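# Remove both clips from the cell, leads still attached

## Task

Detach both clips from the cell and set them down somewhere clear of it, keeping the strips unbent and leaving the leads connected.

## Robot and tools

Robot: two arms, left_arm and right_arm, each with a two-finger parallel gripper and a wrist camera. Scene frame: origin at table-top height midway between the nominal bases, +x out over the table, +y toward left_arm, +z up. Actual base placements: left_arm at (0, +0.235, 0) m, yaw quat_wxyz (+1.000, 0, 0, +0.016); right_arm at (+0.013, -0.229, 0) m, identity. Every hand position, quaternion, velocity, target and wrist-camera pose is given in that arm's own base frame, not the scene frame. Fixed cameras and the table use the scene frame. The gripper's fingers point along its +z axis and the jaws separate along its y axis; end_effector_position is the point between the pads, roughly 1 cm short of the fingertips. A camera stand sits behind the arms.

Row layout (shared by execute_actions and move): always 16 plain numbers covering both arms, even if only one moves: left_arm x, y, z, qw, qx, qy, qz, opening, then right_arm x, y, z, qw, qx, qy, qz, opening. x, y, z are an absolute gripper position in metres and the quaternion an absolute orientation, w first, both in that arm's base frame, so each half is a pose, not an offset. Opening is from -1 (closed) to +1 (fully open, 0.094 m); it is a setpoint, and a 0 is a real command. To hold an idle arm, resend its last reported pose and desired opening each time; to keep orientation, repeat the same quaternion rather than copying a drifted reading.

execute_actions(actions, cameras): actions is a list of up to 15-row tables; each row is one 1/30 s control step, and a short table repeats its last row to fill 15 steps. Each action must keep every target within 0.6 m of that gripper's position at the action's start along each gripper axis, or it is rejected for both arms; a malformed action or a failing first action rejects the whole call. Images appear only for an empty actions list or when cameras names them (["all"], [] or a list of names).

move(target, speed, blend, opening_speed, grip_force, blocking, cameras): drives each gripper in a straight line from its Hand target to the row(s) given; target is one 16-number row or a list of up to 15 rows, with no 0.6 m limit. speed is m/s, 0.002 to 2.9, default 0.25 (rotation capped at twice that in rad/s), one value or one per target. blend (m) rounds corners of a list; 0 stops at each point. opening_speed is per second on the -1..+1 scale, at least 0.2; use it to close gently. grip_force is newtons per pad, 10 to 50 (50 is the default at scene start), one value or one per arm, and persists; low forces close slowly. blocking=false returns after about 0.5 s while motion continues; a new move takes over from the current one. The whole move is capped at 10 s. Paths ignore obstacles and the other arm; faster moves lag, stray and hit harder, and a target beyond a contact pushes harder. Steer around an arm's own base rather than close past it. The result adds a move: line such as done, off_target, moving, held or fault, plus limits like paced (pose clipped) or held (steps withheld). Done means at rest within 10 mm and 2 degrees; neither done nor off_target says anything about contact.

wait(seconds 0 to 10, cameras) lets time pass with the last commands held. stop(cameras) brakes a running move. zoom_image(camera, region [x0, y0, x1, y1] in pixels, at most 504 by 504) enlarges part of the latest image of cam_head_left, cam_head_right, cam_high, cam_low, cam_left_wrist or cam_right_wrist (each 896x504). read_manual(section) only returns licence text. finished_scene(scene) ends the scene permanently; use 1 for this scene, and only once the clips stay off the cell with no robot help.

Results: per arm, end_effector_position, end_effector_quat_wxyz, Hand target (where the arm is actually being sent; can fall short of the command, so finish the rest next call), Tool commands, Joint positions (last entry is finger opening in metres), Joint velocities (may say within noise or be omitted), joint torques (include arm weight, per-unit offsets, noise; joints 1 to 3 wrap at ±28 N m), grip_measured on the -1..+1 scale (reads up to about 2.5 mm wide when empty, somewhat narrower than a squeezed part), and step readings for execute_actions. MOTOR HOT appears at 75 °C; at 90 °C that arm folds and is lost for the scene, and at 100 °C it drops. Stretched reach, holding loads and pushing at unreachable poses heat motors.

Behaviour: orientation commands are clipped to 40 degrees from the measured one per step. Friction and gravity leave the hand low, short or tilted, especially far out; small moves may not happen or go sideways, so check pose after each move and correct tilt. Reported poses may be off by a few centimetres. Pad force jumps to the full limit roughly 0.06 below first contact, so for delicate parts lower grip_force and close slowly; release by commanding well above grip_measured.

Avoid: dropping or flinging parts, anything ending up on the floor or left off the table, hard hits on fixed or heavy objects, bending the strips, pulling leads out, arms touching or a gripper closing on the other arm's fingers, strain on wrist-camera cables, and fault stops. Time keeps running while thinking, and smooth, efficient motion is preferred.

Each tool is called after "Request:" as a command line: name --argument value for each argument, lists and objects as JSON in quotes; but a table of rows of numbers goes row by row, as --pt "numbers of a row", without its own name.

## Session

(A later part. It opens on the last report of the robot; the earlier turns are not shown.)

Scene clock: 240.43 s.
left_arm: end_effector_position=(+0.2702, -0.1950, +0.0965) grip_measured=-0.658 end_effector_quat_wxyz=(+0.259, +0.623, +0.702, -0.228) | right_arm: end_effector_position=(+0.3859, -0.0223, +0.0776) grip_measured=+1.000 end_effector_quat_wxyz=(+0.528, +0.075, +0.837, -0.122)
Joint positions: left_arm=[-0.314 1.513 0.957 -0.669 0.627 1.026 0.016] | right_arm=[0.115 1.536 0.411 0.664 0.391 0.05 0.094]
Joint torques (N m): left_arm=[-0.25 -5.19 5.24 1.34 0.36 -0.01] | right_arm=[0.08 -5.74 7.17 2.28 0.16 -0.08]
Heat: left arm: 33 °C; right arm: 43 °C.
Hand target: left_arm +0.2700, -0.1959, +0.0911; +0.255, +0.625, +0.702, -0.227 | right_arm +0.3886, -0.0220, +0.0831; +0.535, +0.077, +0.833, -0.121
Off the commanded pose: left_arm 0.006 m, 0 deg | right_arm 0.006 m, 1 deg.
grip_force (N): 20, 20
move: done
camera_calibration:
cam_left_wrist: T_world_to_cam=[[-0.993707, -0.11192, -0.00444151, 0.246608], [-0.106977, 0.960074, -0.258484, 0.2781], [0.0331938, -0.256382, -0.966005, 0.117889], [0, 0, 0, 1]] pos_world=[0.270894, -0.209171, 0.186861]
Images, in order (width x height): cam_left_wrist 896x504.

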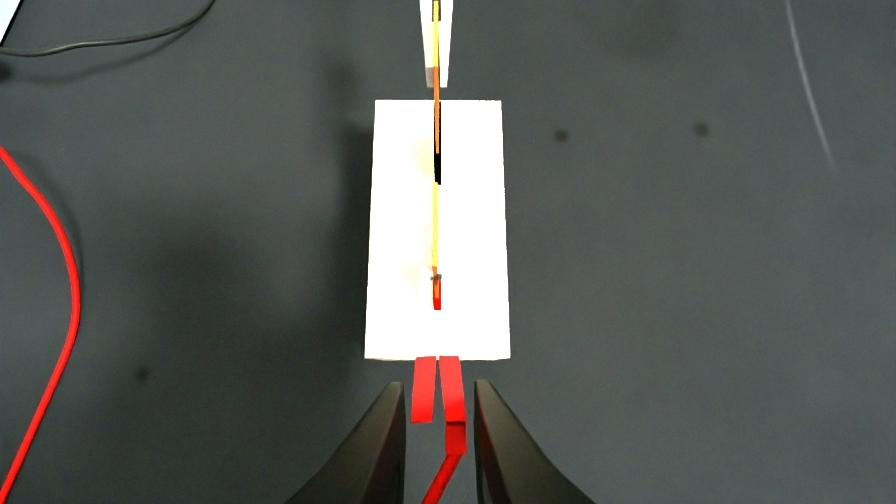

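Request:
move --target '[0.2702,-0.196,0.091,0.2555,0.6245,0.7021,-0.2273,-0.76,0.3886,-0.022,0.0831,0.535,0.077,0.833,-0.121,1.0]' --speed 0.06 --opening_speed 0.2 --cameras '["cam_left_wrist"]'

Request:
zoom_image --camera "cam_left_wrist" --region '[340, 300, 540, 500]'

Scene clock: 244.73 s.
left_arm: end_effector_position=(+0.2707, -0.1951, +0.0965) grip_measured=-0.757 end_effector_quat_wxyz=(+0.260, +0.624, +0.701, -0.227) | right_arm: end_effector_position=(+0.3859, -0.0223, +0.0776) grip_measured=+1.000 end_effector_quat_wxyz=(+0.528, +0.075, +0.837, -0.122)
Joint positions: left_arm=[-0.314 1.513 0.957 -0.667 0.626 1.026 0.011] | right_arm=[0.115 1.536 0.411 0.664 0.391 0.05 0.094]
Joint torques (N m): left_arm=[-0.21 -5.05 5.37 1.31 0.37 -0.02] | right_arm=[0.05 -5.74 7.19 2.29 0.16 -0.07]
Heat: left arm: 32 °C; right arm: 43 °C.
Hand target: left_arm +0.2701, -0.1960, +0.0911; +0.255, +0.625, +0.702, -0.227 | right_arm +0.3886, -0.0220, +0.0831; +0.535, +0.077, +0.833, -0.121
Off the commanded pose: left_arm 0.006 m, 1 deg | right_arm 0.006 m, 1 deg.
grip_force (N): 20, 20
move: done
camera_calibration:
cam_left_wrist: T_world_to_cam=[[-0.993671, -0.11214, -0.00645012, 0.247123], [-0.10667, 0.960077, -0.258598, 0.278157], [0.0351919, -0.256274, -0.965963, 0.117331], [0, 0, 0, 1]] pos_world=[0.271101, -0.209271, 0.186863]
Images, in order (width x height): cam_left_wrist 896x504.

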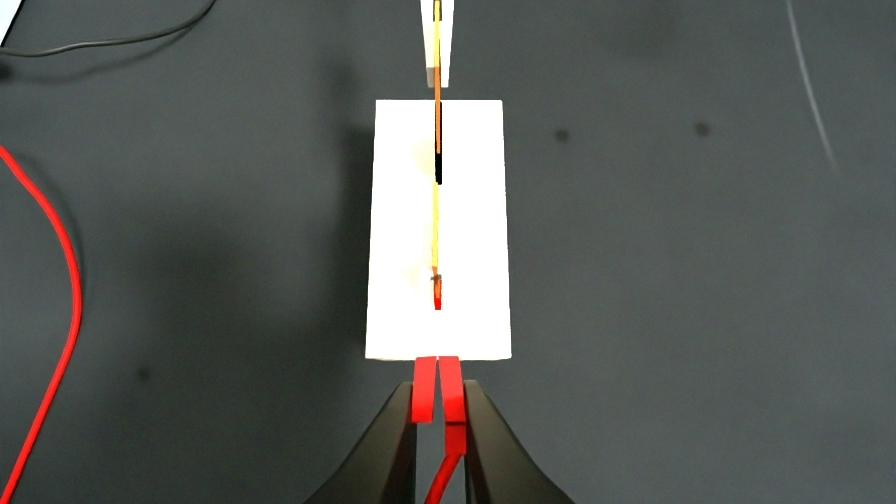

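Scaled by 2.520.

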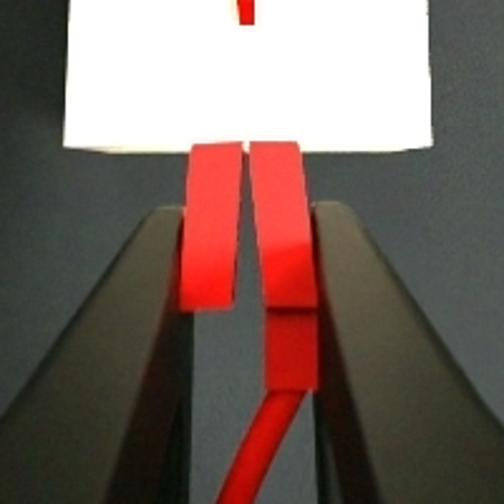

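Request:
move --target '[0.2702,-0.196,0.091,0.2555,0.6245,0.7021,-0.2273,-0.82,0.3886,-0.022,0.0831,0.535,0.077,0.833,-0.121,1.0]' --speed 0.06 --opening_speed 0.2 --cameras '["cam_left_wrist"]'

Request:
zoom_image --camera "cam_left_wrist" --region '[340, 300, 540, 500]'

Request:
zoom_image --camera "cam_left_wrist" --region '[380, 180, 500, 300]'

Scene clock: 248.97 s.
left_arm: end_effector_position=(+0.2707, -0.1951, +0.0965) grip_measured=-0.815 end_effector_quat_wxyz=(+0.260, +0.624, +0.701, -0.227) | right_arm: end_effector_position=(+0.3859, -0.0223, +0.0776) grip_measured=+1.000 end_effector_quat_wxyz=(+0.528, +0.075, +0.837, -0.122)
Joint positions: left_arm=[-0.314 1.513 0.957 -0.667 0.626 1.026 0.009] | right_arm=[0.115 1.536 0.411 0.664 0.391 0.05 0.094]
Joint torques (N m): left_arm=[-0.25 -5.18 5.24 1.32 0.38 -0.02] | right_arm=[0.06 -5.71 7.17 2.29 0.16 -0.07]
Heat: left arm: 32 °C; right arm: 44 °C.
Hand target: left_arm +0.2701, -0.1960, +0.0911; +0.255, +0.625, +0.702, -0.227 | right_arm +0.3886, -0.0220, +0.0831; +0.535, +0.077, +0.833, -0.121
Off the commanded pose: left_arm 0.006 m, 1 deg | right_arm 0.006 m, 1 deg.
grip_force (N): 20, 20
move: done
camera_calibration:
cam_left_wrist: T_world_to_cam=[[-0.993671, -0.11214, -0.00645012, 0.247123], [-0.10667, 0.960077, -0.258598, 0.278157], [0.0351919, -0.256274, -0.965963, 0.117331], [0, 0, 0, 1]] pos_world=[0.271101, -0.209271, 0.186863]
Images, in order (width x height): cam_left_wrist 896x504.

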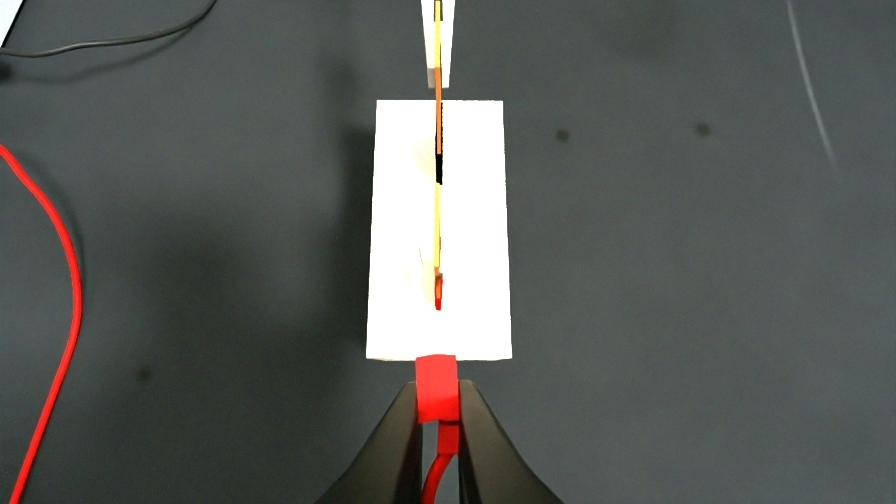

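Scaled by 2.520.

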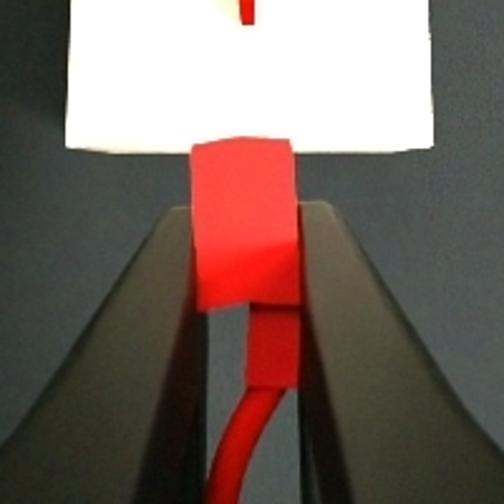

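Scaled by 4.200.

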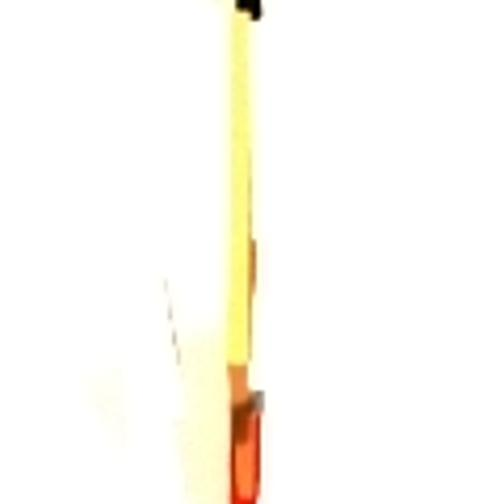

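Request:
wait --seconds 0.1 --cameras '["cam_head_left","cam_head_right","cam_high","cam_low"]'

Request:
zoom_image --camera "cam_head_right" --region '[430, 330, 510, 390]'

Request:
zoom_image --camera "cam_high" --region '[390, 170, 460, 230]'

Request:
zoom_image --camera "cam_head_left" --region '[420, 330, 500, 390]'

Scene clock: 253.10 s.
left_arm: end_effector_position=(+0.2707, -0.1951, +0.0965) grip_measured=-0.815 end_effector_quat_wxyz=(+0.260, +0.624, +0.701, -0.227) | right_arm: end_effector_position=(+0.3859, -0.0223, +0.0776) grip_measured=+1.000 end_effector_quat_wxyz=(+0.528, +0.075, +0.837, -0.122)
Joint positions: left_arm=[-0.314 1.513 0.957 -0.667 0.626 1.026 0.009] | right_arm=[0.115 1.536 0.411 0.664 0.391 0.05 0.094]
Joint torques (N m): left_arm=[-0.29 -5.19 5.44 1.33 0.38 -0.02] | right_arm=[0.05 -5.72 7.17 2.28 0.18 -0.07]
Heat: left arm: 32 °C; right arm: 44 °C.
Hand target: left_arm +0.2701, -0.1960, +0.0911; +0.255, +0.625, +0.702, -0.227 | right_arm +0.3886, -0.0220, +0.0831; +0.535, +0.077, +0.833, -0.121
Tool commands: left_gripper/opening=-0.82 right_gripper/opening=+1.0
Off the commanded pose: left_arm 0.006 m, 1 deg | right_arm 0.006 m, 1 deg.
grip_force (N): 20, 20
wait: 0.10 s; at rest from the start
Images, in order (width x height): cam_head_left 896x504, cam_head_right 896x504, cam_high 896x504, cam_low 896x504.

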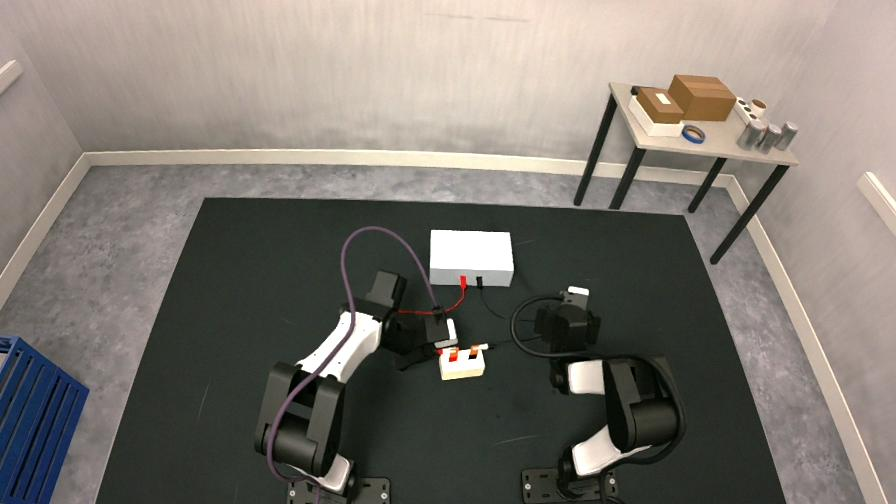

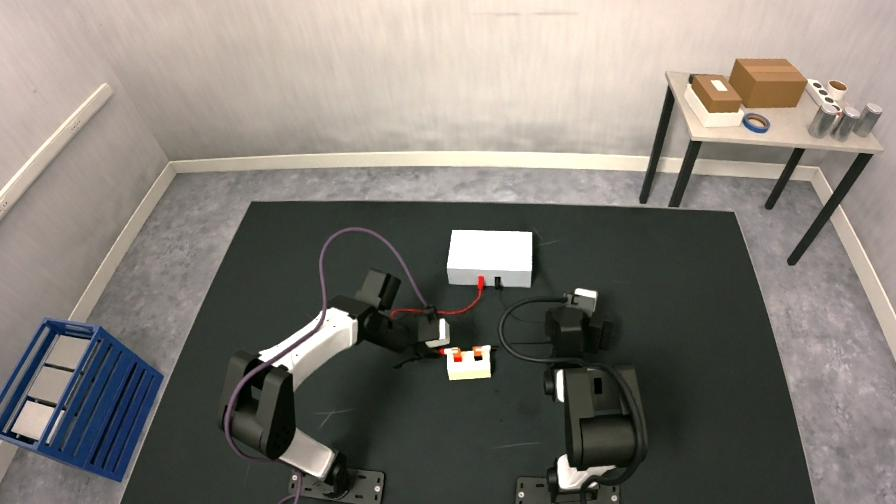

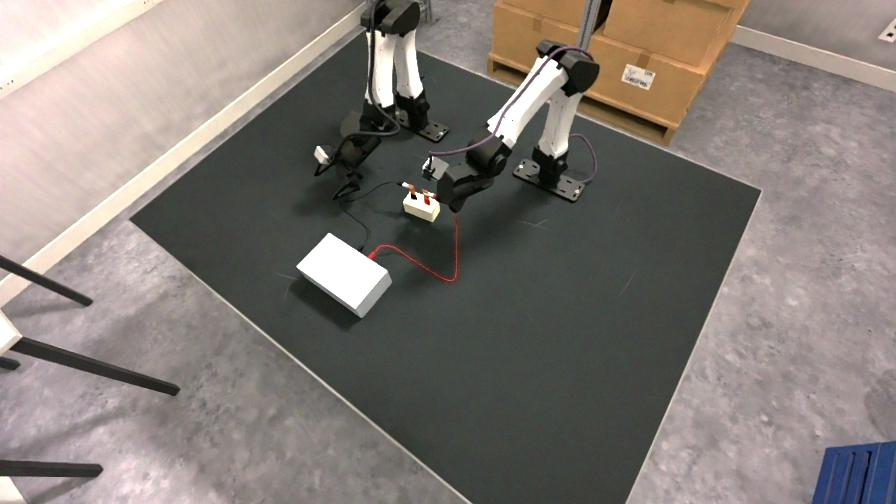

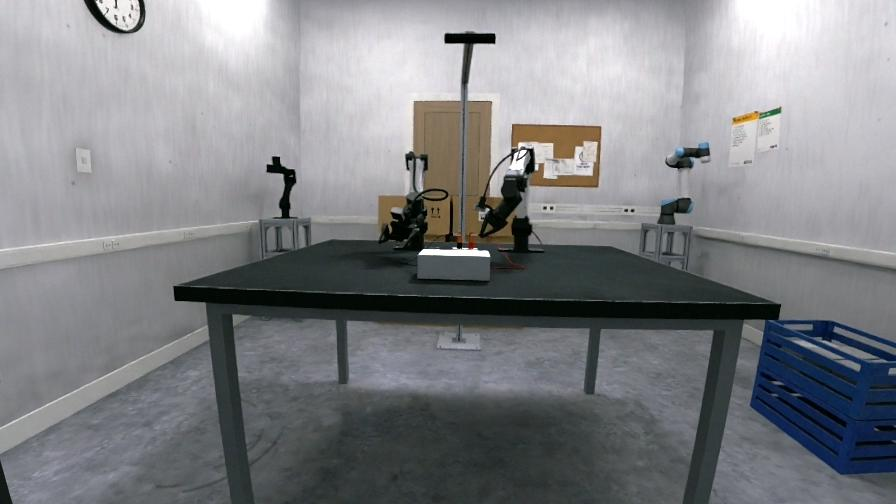

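Scaled by 6.300.

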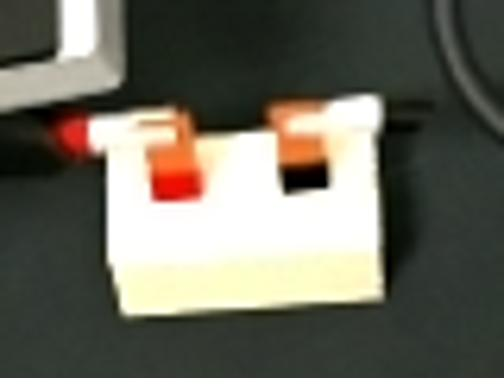

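Scaled by 7.200.

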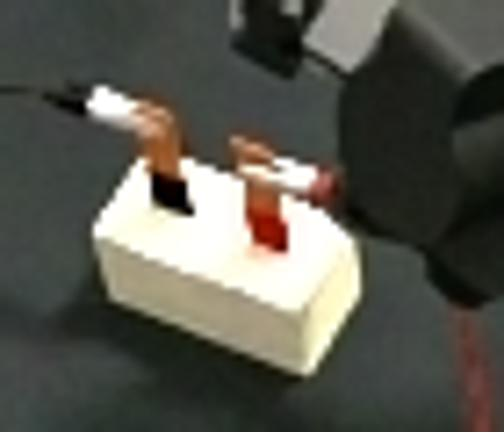

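Scaled by 6.300.

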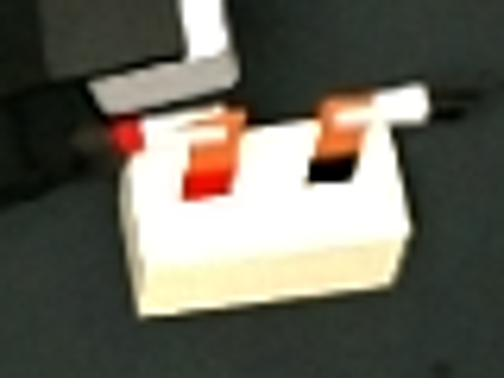

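Request:
move --target '[0.2702,-0.196,0.091,0.2555,0.6245,0.7021,-0.2273,-0.87,0.3886,-0.022,0.0831,0.535,0.077,0.833,-0.121,1.0]' --speed 0.06 --opening_speed 0.2 --cameras '["cam_left_wrist"]'

Request:
zoom_image --camera "cam_left_wrist" --region '[380, 180, 500, 300]'

Request:
zoom_image --camera "cam_left_wrist" --region '[340, 300, 540, 500]'

Scene clock: 260.83 s.
left_arm: end_effector_position=(+0.2707, -0.1951, +0.0965) grip_measured=-0.828 end_effector_quat_wxyz=(+0.260, +0.624, +0.701, -0.227) | right_arm: end_effector_position=(+0.3859, -0.0223, +0.0776) grip_measured=+1.000 end_effector_quat_wxyz=(+0.528, +0.075, +0.837, -0.122)
Joint positions: left_arm=[-0.314 1.513 0.957 -0.667 0.626 1.026 0.008] | right_arm=[0.115 1.536 0.411 0.664 0.391 0.05 0.094]
Joint torques (N m): left_arm=[-0.27 -5.29 5.2 1.36 0.4 -0.03] | right_arm=[0.08 -5.68 7.19 2.28 0.16 -0.08]
Heat: left arm: 32 °C; right arm: 44 °C.
Hand target: left_arm +0.2701, -0.1960, +0.0911; +0.255, +0.625, +0.702, -0.227 | right_arm +0.3886, -0.0220, +0.0831; +0.535, +0.077, +0.833, -0.121
Off the commanded pose: left_arm 0.006 m, 1 deg | right_arm 0.006 m, 1 deg.
grip_force (N): 20, 20
move: done
camera_calibration:
cam_left_wrist: T_world_to_cam=[[-0.993671, -0.11214, -0.00645012, 0.247123], [-0.10667, 0.960077, -0.258598, 0.278157], [0.0351919, -0.256274, -0.965963, 0.117331], [0, 0, 0, 1]] pos_world=[0.271101, -0.209271, 0.186863]
Images, in order (width x height): cam_left_wrist 896x504.

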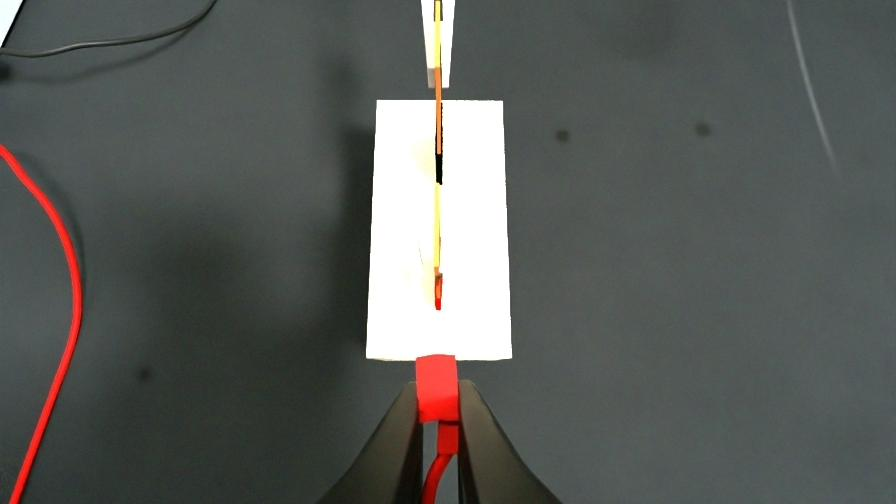

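Scaled by 4.200.

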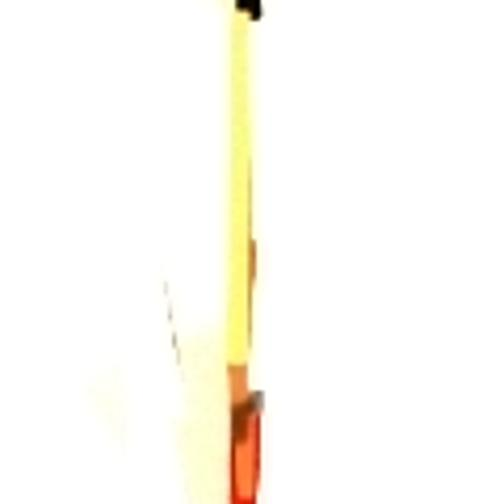

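Scaled by 2.520.

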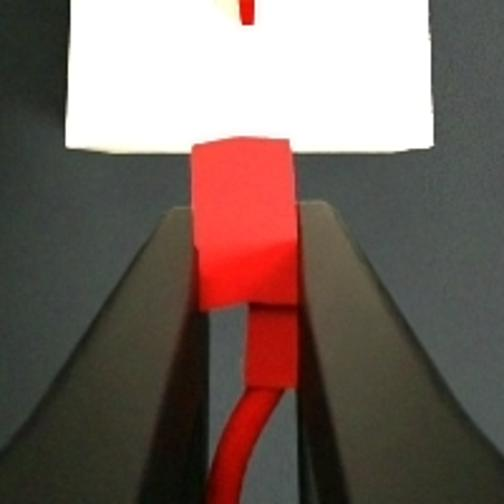

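Request:
move --target '[0.2685,-0.196,0.091,0.2555,0.6245,0.7021,-0.2273,-0.87,0.3886,-0.022,0.0831,0.535,0.077,0.833,-0.121,1.0]' --speed 0.06 --cameras '["cam_left_wrist"]'

Request:
zoom_image --camera "cam_left_wrist" --region '[380, 180, 500, 300]'

Request:
zoom_image --camera "cam_left_wrist" --region '[340, 300, 540, 500]'

Scene clock: 272.03 s.
left_arm: end_effector_position=(+0.2707, -0.1951, +0.0965) grip_measured=-0.828 end_effector_quat_wxyz=(+0.260, +0.623, +0.702, -0.227) | right_arm: end_effector_position=(+0.3859, -0.0223, +0.0776) grip_measured=+1.000 end_effector_quat_wxyz=(+0.528, +0.075, +0.837, -0.122)
Joint positions: left_arm=[-0.314 1.513 0.957 -0.667 0.626 1.026 0.008] | right_arm=[0.115 1.536 0.411 0.664 0.391 0.05 0.094]
Joint torques (N m): left_arm=[-0.46 -5.71 4.93 1.34 0.34 -0.05] | right_arm=[0.01 -5.74 7.15 2.28 0.16 -0.06]
Heat: left arm: 32 °C; right arm: 44 °C.
Hand target: left_arm +0.2684, -0.1960, +0.0911; +0.255, +0.625, +0.702, -0.227 | right_arm +0.3886, -0.0220, +0.0831; +0.535, +0.077, +0.833, -0.121
Off the commanded pose: left_arm 0.006 m, 1 deg | right_arm 0.006 m, 1 deg.
grip_force (N): 20, 20
move: done
camera_calibration:
cam_left_wrist: T_world_to_cam=[[-0.993631, -0.112507, -0.00624993, 0.246998], [-0.107076, 0.960035, -0.258587, 0.278256], [0.035093, -0.256271, -0.965968, 0.117359], [0, 0, 0, 1]] pos_world=[0.271101, -0.20927, 0.186862]
Images, in order (width x height): cam_left_wrist 896x504.

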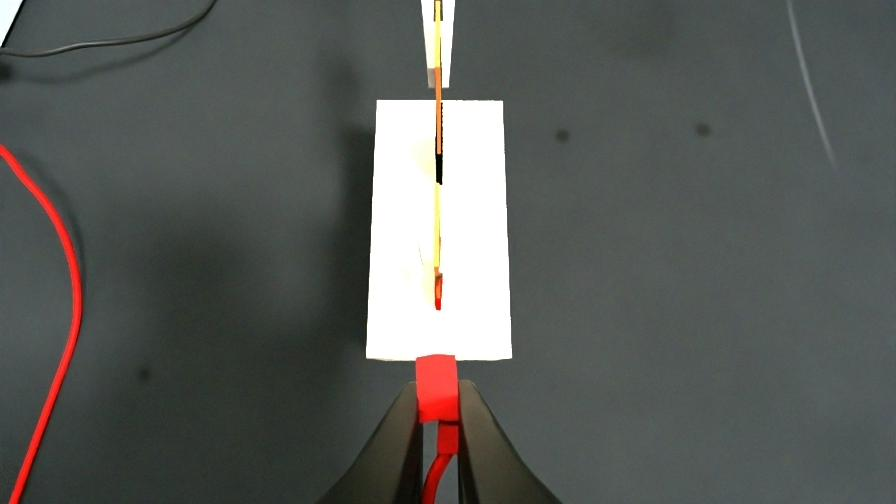

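Scaled by 4.200.

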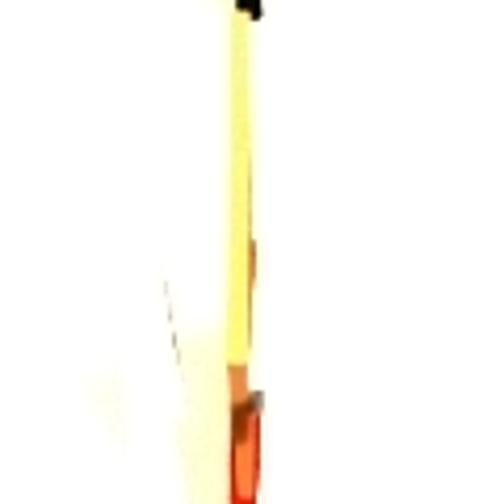

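Scaled by 2.520.

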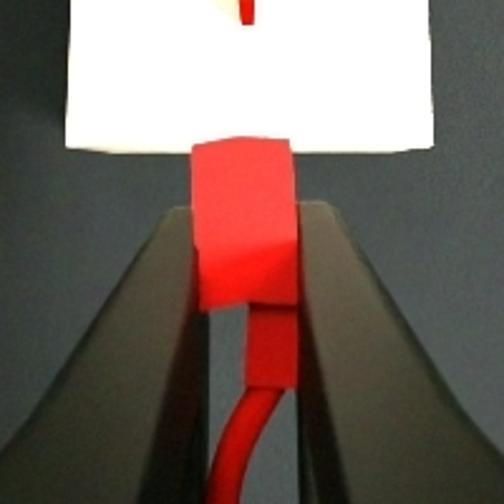

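Request:
move --target '[0.2672,-0.196,0.091,0.2555,0.6245,0.7021,-0.2273,-0.87,0.3886,-0.022,0.0831,0.535,0.077,0.833,-0.121,1.0]' --speed 0.06 --cameras '["cam_left_wrist"]'

Request:
zoom_image --camera "cam_left_wrist" --region '[380, 180, 500, 300]'

Request:
zoom_image --camera "cam_left_wrist" --region '[340, 300, 540, 500]'

Scene clock: 277.47 s.
left_arm: end_effector_position=(+0.2685, -0.1953, +0.0944) grip_measured=-0.828 end_effector_quat_wxyz=(+0.257, +0.623, +0.702, -0.229) | right_arm: end_effector_position=(+0.3859, -0.0223, +0.0776) grip_measured=+1.000 end_effector_quat_wxyz=(+0.528, +0.075, +0.837, -0.122)
Joint positions: left_arm=[-0.317 1.513 0.95 -0.666 0.626 1.024 0.008] | right_arm=[0.115 1.536 0.411 0.664 0.391 0.05 0.094]
Joint torques (N m): left_arm=[-0.31 -6.15 5.03 1.32 0.34 -0.02] | right_arm=[0.06 -5.7 7.13 2.28 0.16 -0.07]
Heat: left arm: 32 °C; right arm: 44 °C.
Hand target: left_arm +0.2672, -0.1960, +0.0911; +0.256, +0.625, +0.702, -0.227 | right_arm +0.3886, -0.0220, +0.0831; +0.535, +0.077, +0.833, -0.121
Off the commanded pose: left_arm 0.004 m, 0 deg | right_arm 0.006 m, 1 deg.
grip_force (N): 20, 20
move: done
camera_calibration:
cam_left_wrist: T_world_to_cam=[[-0.993824, -0.110965, 0.000111795, 0.244623], [-0.107297, 0.960712, -0.255969, 0.277642], [0.0282962, -0.2544, -0.966685, 0.117631], [0, 0, 0, 1]] pos_world=[0.269574, -0.209664, 0.184753]
Images, in order (width x height): cam_left_wrist 896x504.

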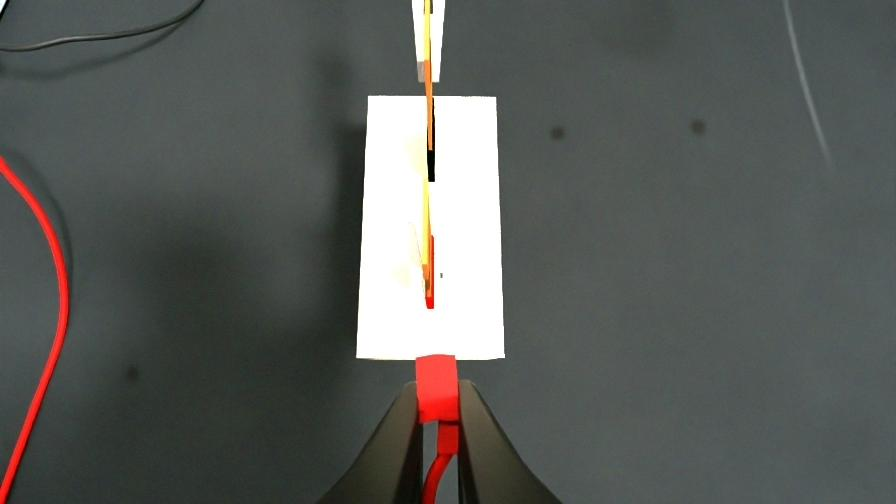

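Scaled by 4.200.

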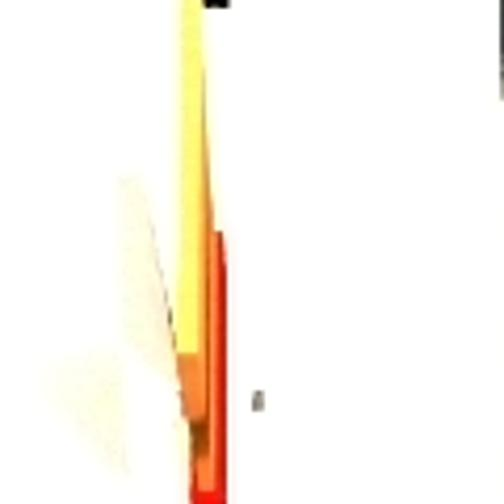

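Scaled by 2.520.

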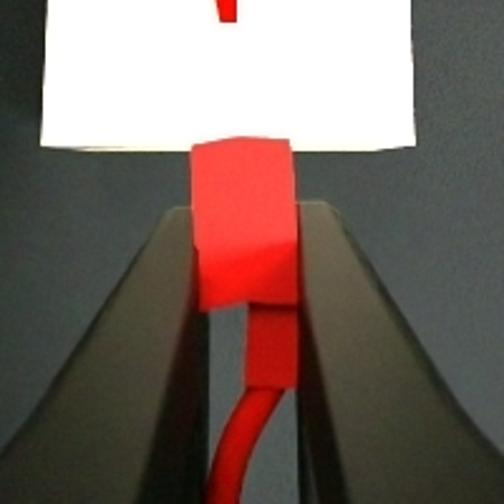

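Request:
move --pt "0.2670 -0.186 0.091 0.2555 0.6245 0.7021 -0.2273 -0.87 0.3886 -0.022 0.0831 0.535 0.077 0.833 -0.121 1.0" --pt "0.2645 -0.158 0.093 0.2555 0.6245 0.7021 -0.2273 -0.87 0.3886 -0.022 0.0831 0.535 0.077 0.833 -0.121 1.0" --speed 0.06 --blend 0.005 --cameras '["cam_left_wrist","cam_high"]'

Request:
zoom_image --camera "cam_left_wrist" --region '[340, 150, 540, 350]'

Request:
zoom_image --camera "cam_high" --region '[390, 150, 490, 230]'

Scene clock: 291.40 s.
left_arm: end_effector_position=(+0.2678, -0.1585, +0.0881) grip_measured=-0.828 end_effector_quat_wxyz=(+0.248, +0.621, +0.708, -0.227) | right_arm: end_effector_position=(+0.3859, -0.0223, +0.0776) grip_measured=+1.000 end_effector_quat_wxyz=(+0.528, +0.075, +0.837, -0.122)
Joint positions: left_arm=[-0.189 1.513 0.941 -0.763 0.649 1.17 0.008] | right_arm=[0.115 1.536 0.411 0.664 0.391 0.05 0.094]
Joint torques (N m): left_arm=[0.64 -8.23 5 0.8 0.58 0.22] | right_arm=[0.02 -5.71 7.2 2.27 0.17 -0.07]
Heat: left arm: 32 °C; right arm: 44 °C.
Hand target: left_arm +0.2646, -0.1580, +0.0928; +0.255, +0.624, +0.702, -0.227 | right_arm +0.3886, -0.0220, +0.0831; +0.535, +0.077, +0.833, -0.121
Off the commanded pose: left_arm 0.006 m, 1 deg | right_arm 0.006 m, 1 deg.
grip_force (N): 20, 20
move: done
camera_calibration:
cam_left_wrist: T_world_to_cam=[[-0.992766, -0.119323, 0.0133328, 0.245313], [-0.119031, 0.963581, -0.239465, 0.242721], [0.0157265, -0.23932, -0.970813, 0.12707], [0, 0, 0, 1]] pos_world=[0.270431, -0.174199, 0.178213]
Images, in order (width x height): cam_high 896x504, cam_left_wrist 896x504.

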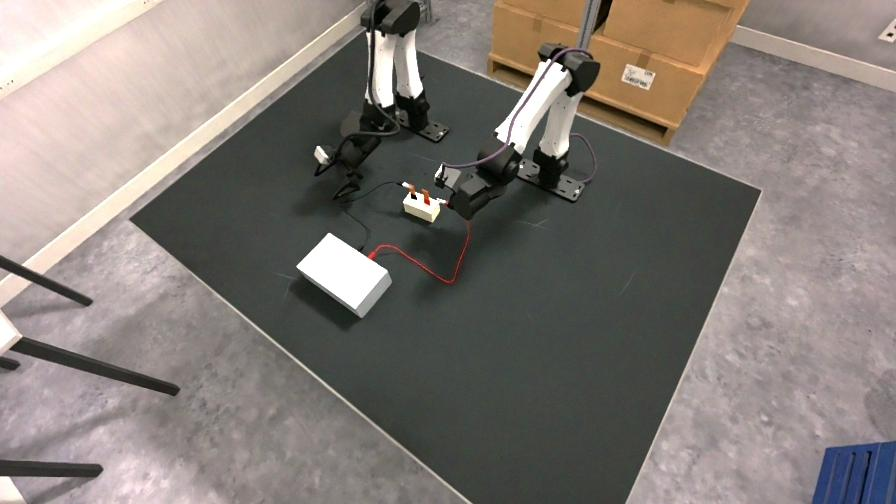

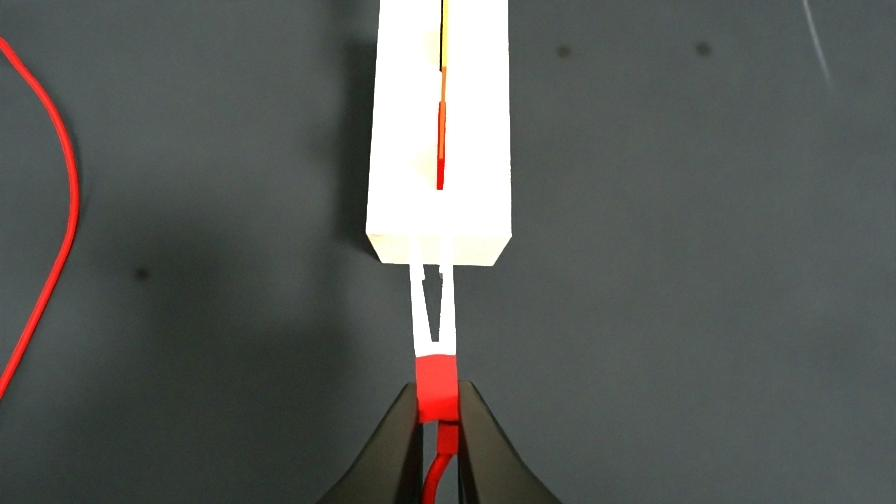

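Scaled by 2.520.

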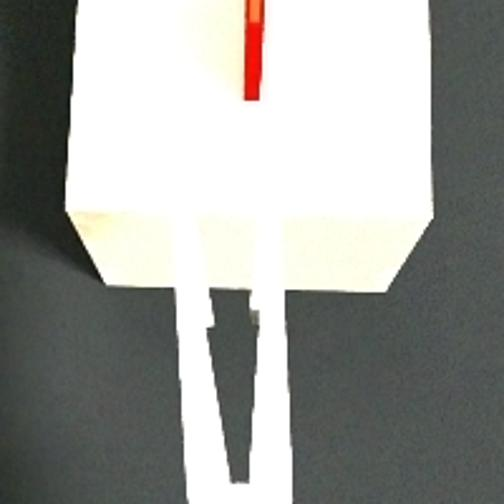

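Scaled by 5.040.

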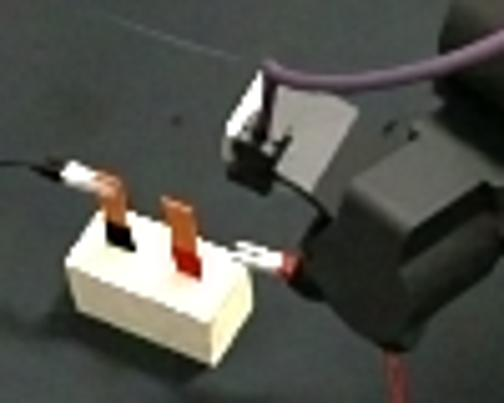

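Request:
move --pt "0.260 -0.10 0.095 0.2555 0.6245 0.7021 -0.2273 -0.87 0.3886 -0.022 0.0831 0.535 0.077 0.833 -0.121 1.0" --pt "0.262 -0.085 0.035 0.2555 0.6245 0.7021 -0.2273 -0.87 0.3886 -0.022 0.0831 0.535 0.077 0.833 -0.121 1.0" --speed 0.1 --blend 0.03 --cameras '["cam_left_wrist","cam_high","cam_head_left"]'

Request:
zoom_image --camera "cam_high" --region '[390, 150, 530, 280]'

Scene clock: 302.13 s.
left_arm: end_effector_position=(+0.2612, -0.0844, +0.0375) grip_measured=-0.828 end_effector_quat_wxyz=(+0.248, +0.622, +0.707, -0.226) | right_arm: end_effector_position=(+0.3859, -0.0223, +0.0776) grip_measured=+1.000 end_effector_quat_wxyz=(+0.528, +0.075, +0.837, -0.122)
Joint positions: left_arm=[0.1 1.623 0.837 -0.775 0.684 1.539 0.008] | right_arm=[0.115 1.536 0.411 0.664 0.391 0.05 0.094]
Joint torques (N m): left_arm=[0.73 -5.31 4.25 0.59 0.63 0.17] | right_arm=[0.05 -5.72 7.16 2.27 0.17 -0.07]
Heat: left arm: 32 °C; right arm: 44 °C.
Hand target: left_arm +0.2619, -0.0849, +0.0350; +0.255, +0.624, +0.702, -0.227 | right_arm +0.3886, -0.0220, +0.0831; +0.535, +0.077, +0.833, -0.121
Off the commanded pose: left_arm 0.003 m, 1 deg | right_arm 0.006 m, 1 deg.
grip_force (N): 20, 20
move: done; blend cut to 0.0292 m at target 1
camera_calibration:
cam_left_wrist: T_world_to_cam=[[-0.993065, -0.117198, 0.00931672, 0.248584], [-0.116019, 0.964083, -0.238921, 0.157641], [0.0190189, -0.238345, -0.970994, 0.0950234], [0, 0, 0, 1]] pos_world=[0.263343, -0.100197, 0.127615]
Images, in order (width x height): cam_head_left 896x504, cam_high 896x504, cam_left_wrist 896x504.

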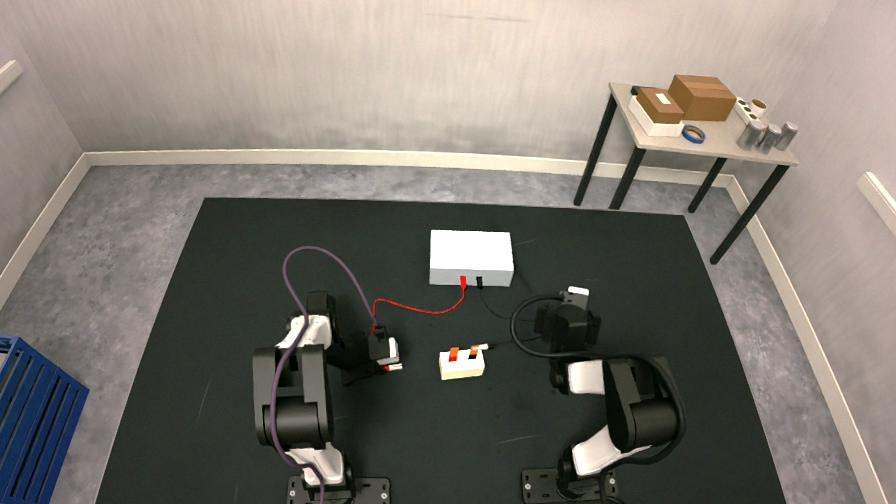

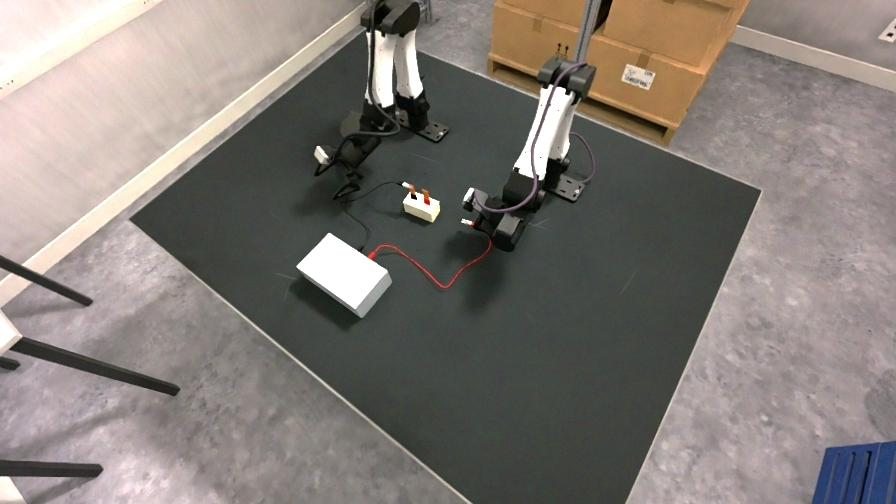

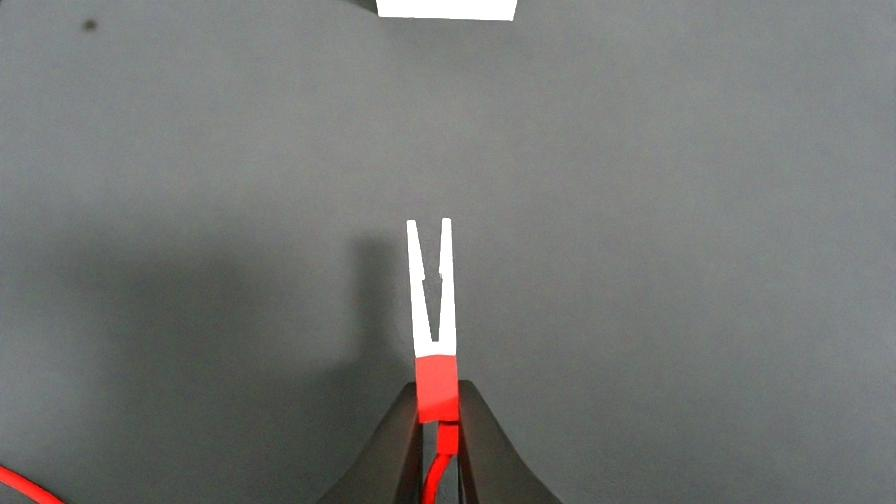

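Scaled by 3.600.

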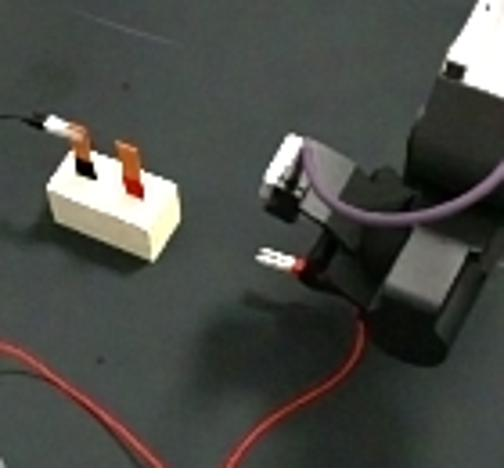

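Request:
move --target '[0.262,-0.085,0.020,0.2555,0.6245,0.7021,-0.2273,-0.87,0.3886,-0.022,0.0831,0.535,0.077,0.833,-0.121,1.0]' --speed 0.03 --cameras '["cam_left_wrist","cam_high"]'

Request:
zoom_image --camera "cam_high" --region '[440, 180, 530, 260]'

Scene clock: 306.43 s.
left_arm: end_effector_position=(+0.2620, -0.0844, +0.0233) grip_measured=-0.828 end_effector_quat_wxyz=(+0.250, +0.623, +0.707, -0.225) | right_arm: end_effector_position=(+0.3859, -0.0223, +0.0776) grip_measured=+1.000 end_effector_quat_wxyz=(+0.528, +0.075, +0.837, -0.122)
Joint positions: left_arm=[0.1 1.657 0.807 -0.707 0.685 1.54 0.008] | right_arm=[0.115 1.536 0.411 0.664 0.391 0.05 0.094]
Joint torques (N m): left_arm=[0.61 -5.37 3.97 0.53 0.63 0.14] | right_arm=[0.01 -5.74 7.23 2.28 0.17 -0.07]
Heat: left arm: 31 °C; right arm: 45 °C.
Hand target: left_arm +0.2619, -0.0849, +0.0201; +0.255, +0.624, +0.702, -0.227 | right_arm +0.3886, -0.0220, +0.0831; +0.535, +0.077, +0.833, -0.121
Off the commanded pose: left_arm 0.003 m, 1 deg | right_arm 0.006 m, 1 deg.
grip_force (N): 20, 20
move: done
camera_calibration:
cam_left_wrist: T_world_to_cam=[[-0.993157, -0.116644, 0.00575454, 0.24971], [-0.114615, 0.964052, -0.239722, 0.154004], [0.0224145, -0.238742, -0.970824, 0.0801767], [0, 0, 0, 1]] pos_world=[0.263855, -0.100199, 0.113319]
Images, in order (width x height): cam_high 896x504, cam_left_wrist 896x504.

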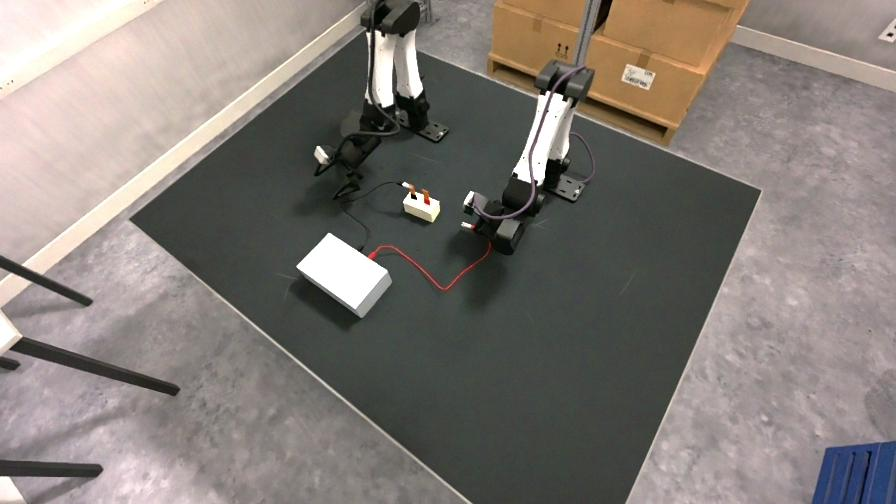

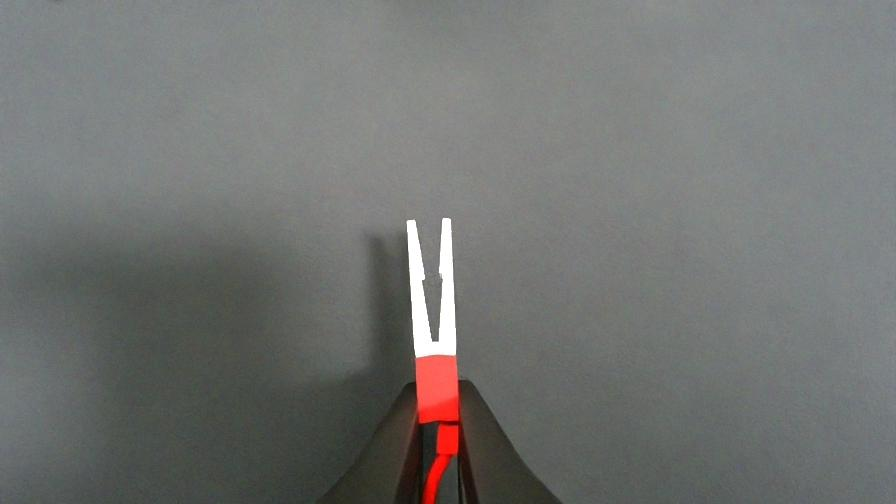

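Scaled by 5.600.

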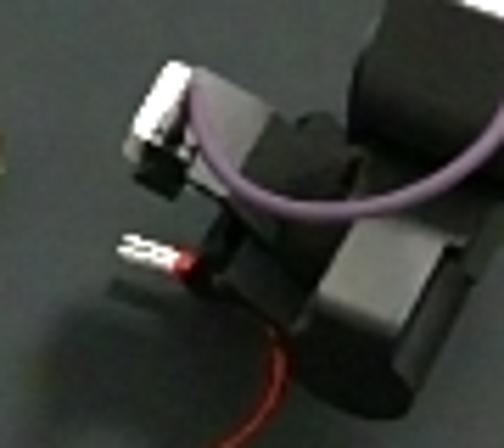

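Request:
move --target '[0.262,-0.085,0.012,0.2555,0.6245,0.7021,-0.2273,-0.87,0.3886,-0.022,0.0831,0.535,0.077,0.833,-0.121,1.0]' --speed 0.02 --cameras '["cam_left_wrist"]'

Scene clock: 310.40 s.
left_arm: end_effector_position=(+0.2623, -0.0844, +0.0153) grip_measured=-0.828 end_effector_quat_wxyz=(+0.250, +0.623, +0.707, -0.225) | right_arm: end_effector_position=(+0.3859, -0.0223, +0.0776) grip_measured=+1.000 end_effector_quat_wxyz=(+0.528, +0.075, +0.837, -0.122)
Joint positions: left_arm=[0.1 1.678 0.792 -0.671 0.685 1.54 0.008] | right_arm=[0.115 1.536 0.411 0.664 0.391 0.05 0.094]
Joint torques (N m): left_arm=[0.69 -5.34 3.88 0.65 0.64 0.15] | right_arm=[0.05 -5.74 7.2 2.28 0.17 -0.07]
Heat: left arm: 31 °C; right arm: 45 °C.
Hand target: left_arm +0.2619, -0.0849, +0.0120; +0.255, +0.624, +0.702, -0.227 | right_arm +0.3886, -0.0220, +0.0831; +0.535, +0.077, +0.833, -0.121
Off the commanded pose: left_arm 0.003 m, 1 deg | right_arm 0.006 m, 1 deg.
grip_force (N): 20, 20
move: done
camera_calibration:
cam_left_wrist: T_world_to_cam=[[-0.99316, -0.116642, 0.00534509, 0.25], [-0.114514, 0.964053, -0.239768, 0.152112], [0.0228141, -0.23874, -0.970815, 0.0723967], [0, 0, 0, 1]] pos_world=[0.264057, -0.100199, 0.105419]
Images, in order (width x height): cam_left_wrist 896x504.

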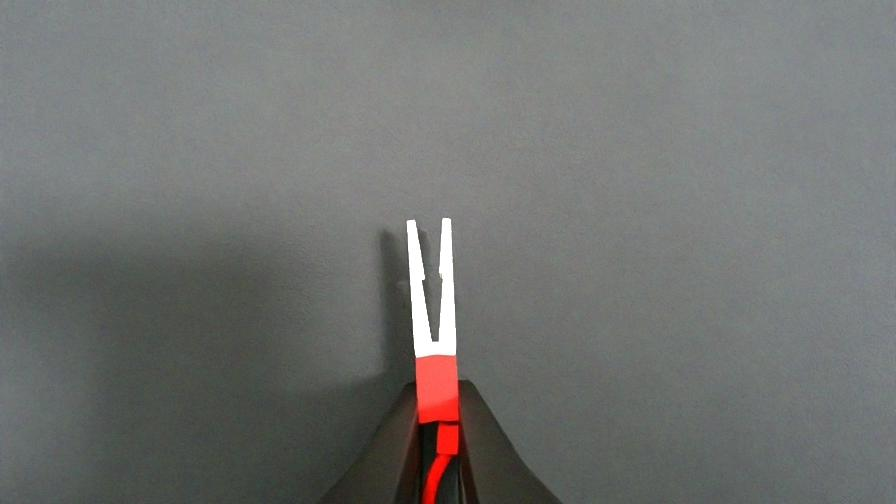

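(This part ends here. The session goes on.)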